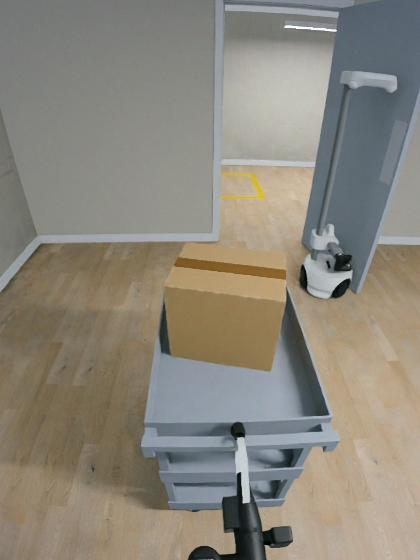

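{"fn": "move", "kwargs": {
  "blocking": false,
  "cameras": [],
  "r2": {"base":{"strafe_m":-0.3},"pace":"slow"}
}}

{"fn": "wait", "kwargs": {
  "seconds": 7,
  "cameras": []
}}

{"fn": "move", "kwargs": {
  "blocking": false,
  "cameras": [],
  "r2": {"base":{"translate_m":-0.65,"strafe_m":-0.2},"pace":"slow","contact_limits":{"translate_m":0.3}}
}}

{"fn": "wait", "kwargs": {
  "seconds": 10,
  "cameras": ["r2_head_camera"]
}}

Scene clock: 293.87 s.
move: r2 moving
r1: as last shown
r1.lidar_m: 5.01 2.82 0.25 0.26 - 0.25 0.39 3.85 1.15 2.77 1.54 1.22
r1.motor_effort: lift_m=+19(19) arm_m=+4(4) wheel_0=-31(31) wheel_1=+29(29) wheel_2=+10(10)
r1.servo_current: wrist_yaw_rad=59(65) wrist_pitch_rad=46(46) wrist_roll_rad=52(59) gripper_m=39(46)
r1.contact_limits: strafe_m 1
r1.wrist_depth_mm: - 135 - 512 310 214 173 / - 134 135 512 315 216 175 / - 131 158 477 320 218 176 / 108 135 214 530 320 220 177 / 137 - - 539 324 220 178 / 1229 1229 198 544 194 220 178 / - 809 759 154 307 202 178
r2.base_odometry: x=-1.404 y=-0.995 heading=-2.858
r2.turned_by_wheels: +0.000
r2.turned_by_imu: +0.001
r2.base_tilt: forward=-0.7 right=+0.1
r2.lidar_m: 0.39 0.42 1.84 1.76 1.86 2.60 2.90 3.05 3.01 2.93 3.09 0.41
r2.base_status: strafe_m moving
r2.joint_positions: lift_m=+0.660 arm_m=+0.000 wrist_yaw_rad=+0.002 wrist_pitch_rad=-0.006 wrist_roll_rad=+1.569 gripper_m=-0.029
r2.joint_status: not commanded
r2.measured_speeds: translate_m=+0.000 strafe_m=-0.055 rotate_rad=+0.001 lift_m=+0.000 arm_m=+0.000 wrist_yaw_rad=+0.025 wrist_pitch_rad=+0.000 wrist_roll_rad=+0.000
r2.motor_effort: lift_m=+15(15) arm_m=+4(5) wheel_0=+9(10) wheel_1=-7(9) wheel_2=-1(3)
r2.servo_current: wrist_yaw_rad=52(59) wrist_pitch_rad=46(52) wrist_roll_rad=46(59) gripper_m=91(91)
r2.hand_pose: x=+0.4594 y=-0.0869 z=+0.8401 quat_wxyz=(+0.708, +0.706, -0.001, +0.003) (m; r2's base frame)
r2.wrist_depth_mm: - - - 220 220 1756 1336 / - - - 222 221 - - / - - 433 167 223 - - / - 462 452 169 226 - - / - - 473 169 229 - - / - - 182 172 179 707 - / - - - 112 232 1921 530
pictures: none
No camera images: "cameras" was empty.

Scene clock: 297.53 s.
earlier move: r2 done
r1.base_odometry: x=-1.923 y=-0.458 heading=-2.431
r1.turned_by_wheels: +0.000
r1.turned_by_imu: +0.000
r1.base_tilt: forward=-1.7 right=+1.3
r1.lidar_m: 1.63 2.87 0.25 0.26 - 0.25 0.40 3.84 1.13 2.76 2.87 1.20
r1.base_status: not commanded
r1.joint_positions: lift_m=+0.124 arm_m=+0.000 wrist_yaw_rad=+3.196 wrist_pitch_rad=+0.002 wrist_roll_rad=+0.000 gripper_m=+0.056
r1.joint_status: not commanded
r1.measured_speeds: all 0
r1.motor_effort: lift_m=+19(19) arm_m=+4(4) wheel_0=-30(31) wheel_1=+29(29) wheel_2=+10(10)
r1.servo_current: wrist_yaw_rad=46(65) wrist_pitch_rad=39(52) wrist_roll_rad=46(65) gripper_m=39(52)
r1.contact_limits: strafe_m 1
r1.hand_pose: x=-0.1219 y=+0.0716 z=+0.3019 quat_wxyz=(-0.027, -0.001, +0.000, +1.000) (m; r1's base frame)
r1.wrist_depth_mm: - 134 - 512 312 213 174 / - 134 135 517 317 216 174 / - 131 158 477 319 218 176 / 108 135 214 530 322 218 177 / 137 - - 530 322 220 178 / 1229 1229 198 544 195 220 178 / - 809 768 154 306 202 178
r2.base_odometry: x=-1.484 y=-0.721 heading=-2.858
r2.turned_by_wheels: +0.000
r2.turned_by_imu: +0.002
r2.base_tilt: forward=-0.7 right=+0.1
r2.lidar_m: 0.32 0.31 2.12 2.04 2.16 3.00 2.91 3.03 2.75 2.65 2.79 0.40
r2.base_status: done
r2.joint_positions: lift_m=+0.660 arm_m=+0.000 wrist_yaw_rad=+0.007 wrist_pitch_rad=-0.006 wrist_roll_rad=+1.569 gripper_m=-0.029
r2.joint_status: not commanded
r2.measured_speeds: all 0
r2.motor_effort: lift_m=+15(15) arm_m=+4(5) wheel_0=+9(17) wheel_1=-3(9) wheel_2=+1(3)
r2.servo_current: wrist_yaw_rad=59(65) wrist_pitch_rad=39(52) wrist_roll_rad=46(59) gripper_m=85(98)
r2.hand_pose: x=+0.4599 y=-0.0853 z=+0.8401 quat_wxyz=(+0.708, +0.706, +0.001, +0.005) (m; r2's base frame)
r2.wrist_depth_mm: - - - 228 294 296 294 / - - - 214 279 1661 1281 / - - - 202 263 1983 - / - - - 191 249 - - / - - 452 181 236 - - / - - 183 174 224 - - / - 445 439 112 216 - -
wait: 3.67 of 7 s (r2 has come to rest)
pictures: none
No camera images: "cameras" was empty.

Scene clock: 298.03 s.
move: r2 moving
r1: as last shown
r1.base_tilt: forward=-1.6 right=+1.3
r1.lidar_m: 1.61 2.85 0.25 0.25 - 0.25 0.40 3.85 1.16 2.76 2.88 1.17
r1.motor_effort: lift_m=+19(19) arm_m=+4(4) wheel_0=-31(31) wheel_1=+29(29) wheel_2=+10(10)
r1.servo_current: wrist_yaw_rad=46(65) wrist_pitch_rad=46(46) wrist_roll_rad=39(59) gripper_m=39(46)
r1.contact_limits: strafe_m 1
r1.wrist_depth_mm: - 134 - 512 312 213 174 / - 134 134 512 317 216 175 / - 131 158 477 320 217 176 / 108 135 215 530 322 219 177 / 137 - - 530 324 220 178 / 1229 1229 198 544 195 221 178 / - 809 759 153 307 202 178
r2.base_odometry: x=-1.473 y=-0.714 heading=-2.857
r2.turned_by_wheels: +0.001
r2.turned_by_imu: +0.001
r2.base_tilt: forward=-0.6 right=+0.1
r2.lidar_m: 0.33 0.30 2.11 2.05 2.14 2.97 2.90 3.02 2.74 2.63 2.78 0.46
r2.base_status: translate_m moving; strafe_m moving
r2.joint_positions: lift_m=+0.660 arm_m=+0.000 wrist_yaw_rad=+0.009 wrist_pitch_rad=-0.006 wrist_roll_rad=+1.569 gripper_m=-0.029
r2.joint_status: not commanded
r2.measured_speeds: translate_m=-0.049 strafe_m=-0.016 rotate_rad=+0.003 lift_m=+0.000 arm_m=+0.000 wrist_yaw_rad=+0.000 wrist_pitch_rad=+0.000 wrist_roll_rad=+0.000
r2.motor_effort: lift_m=+15(15) arm_m=-4(5) wheel_0=+2(7) wheel_1=-9(9) wheel_2=+19(19)
r2.servo_current: wrist_yaw_rad=59(72) wrist_pitch_rad=46(52) wrist_roll_rad=46(52) gripper_m=98(98)
r2.contact_limits: translate_m 0.3
r2.hand_pose: x=+0.4601 y=-0.0848 z=+0.8401 quat_wxyz=(+0.708, +0.706, +0.001, +0.005) (m; r2's base frame)
r2.wrist_depth_mm: - - - 225 289 294 294 / - - - 211 277 1708 1308 / - - - 201 260 1983 - / - - - 190 249 - - / - - 455 181 236 - - / - - 183 174 224 - - / - 449 445 112 217 - -
pictures: none
No camera images: "cameras" was empty.

Scene clock: 305.57 s.
earlier move: r2 done
r1.base_odometry: x=-1.923 y=-0.458 heading=-2.431
r1.turned_by_wheels: +0.000
r1.turned_by_imu: +0.000
r1.base_tilt: forward=-1.6 right=+1.3
r1.lidar_m: 1.66 2.84 0.25 0.25 - 0.25 0.39 3.84 1.16 2.77 2.88 1.77
r1.base_status: not commanded
r1.joint_positions: lift_m=+0.124 arm_m=+0.000 wrist_yaw_rad=+3.196 wrist_pitch_rad=+0.002 wrist_roll_rad=+0.000 gripper_m=+0.056
r1.joint_status: not commanded
r1.measured_speeds: all 0
r1.motor_effort: lift_m=+19(19) arm_m=+4(4) wheel_0=-30(31) wheel_1=+28(29) wheel_2=+10(10)
r1.servo_current: wrist_yaw_rad=52(85) wrist_pitch_rad=46(52) wrist_roll_rad=33(78) gripper_m=39(46)
r1.contact_limits: strafe_m 1
r1.hand_pose: x=-0.1219 y=+0.0716 z=+0.3019 quat_wxyz=(-0.027, -0.001, +0.000, +1.000) (m; r1's base frame)
r1.wrist_depth_mm: - 134 - 512 310 214 174 / - 134 135 517 315 216 175 / - 131 158 477 319 218 176 / 108 135 215 530 322 219 177 / 137 - - 539 324 220 178 / 1229 1229 198 539 195 220 178 / - 809 759 153 306 202 178
r2.base_odometry: x=-0.916 y=-0.347 heading=-2.859
r2.turned_by_wheels: -0.002
r2.turned_by_imu: -0.004
r2.base_tilt: forward=-0.7 right=+0.1
r2.lidar_m: 0.37 0.37 2.35 2.21 2.32 2.33 2.25 2.38 2.52 2.41 2.55 0.41
r2.base_status: done
r2.joint_positions: lift_m=+0.660 arm_m=+0.000 wrist_yaw_rad=-0.002 wrist_pitch_rad=-0.006 wrist_roll_rad=+1.569 gripper_m=-0.029
r2.joint_status: not commanded
r2.measured_speeds: all 0
r2.motor_effort: lift_m=+15(15) arm_m=-4(5) wheel_0=-9(15) wheel_1=-5(10) wheel_2=+5(21)
r2.servo_current: wrist_yaw_rad=39(72) wrist_pitch_rad=39(59) wrist_roll_rad=59(65) gripper_m=85(98)
r2.contact_limits: translate_m 0.3
r2.hand_pose: x=+0.4591 y=-0.0880 z=+0.8402 quat_wxyz=(+0.708, +0.706, -0.003, +0.001) (m; r2's base frame)
r2.wrist_depth_mm: - - - 188 249 1756 1205 / - - - 185 244 1921 - / - - - 181 240 - - / - 455 452 178 236 - - / - - 455 177 232 - - / - - 183 173 178 - - / - 477 473 112 224 - -
wait: 7.53 of 10 s (r2 has come to rest)
pictures: r2_head_camera
Images, in order (width x height): r2_head_camera 420x560.

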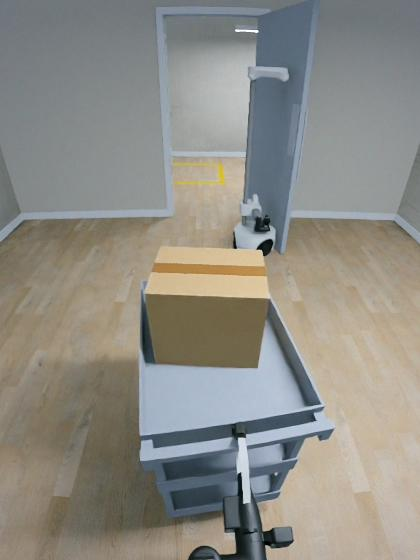

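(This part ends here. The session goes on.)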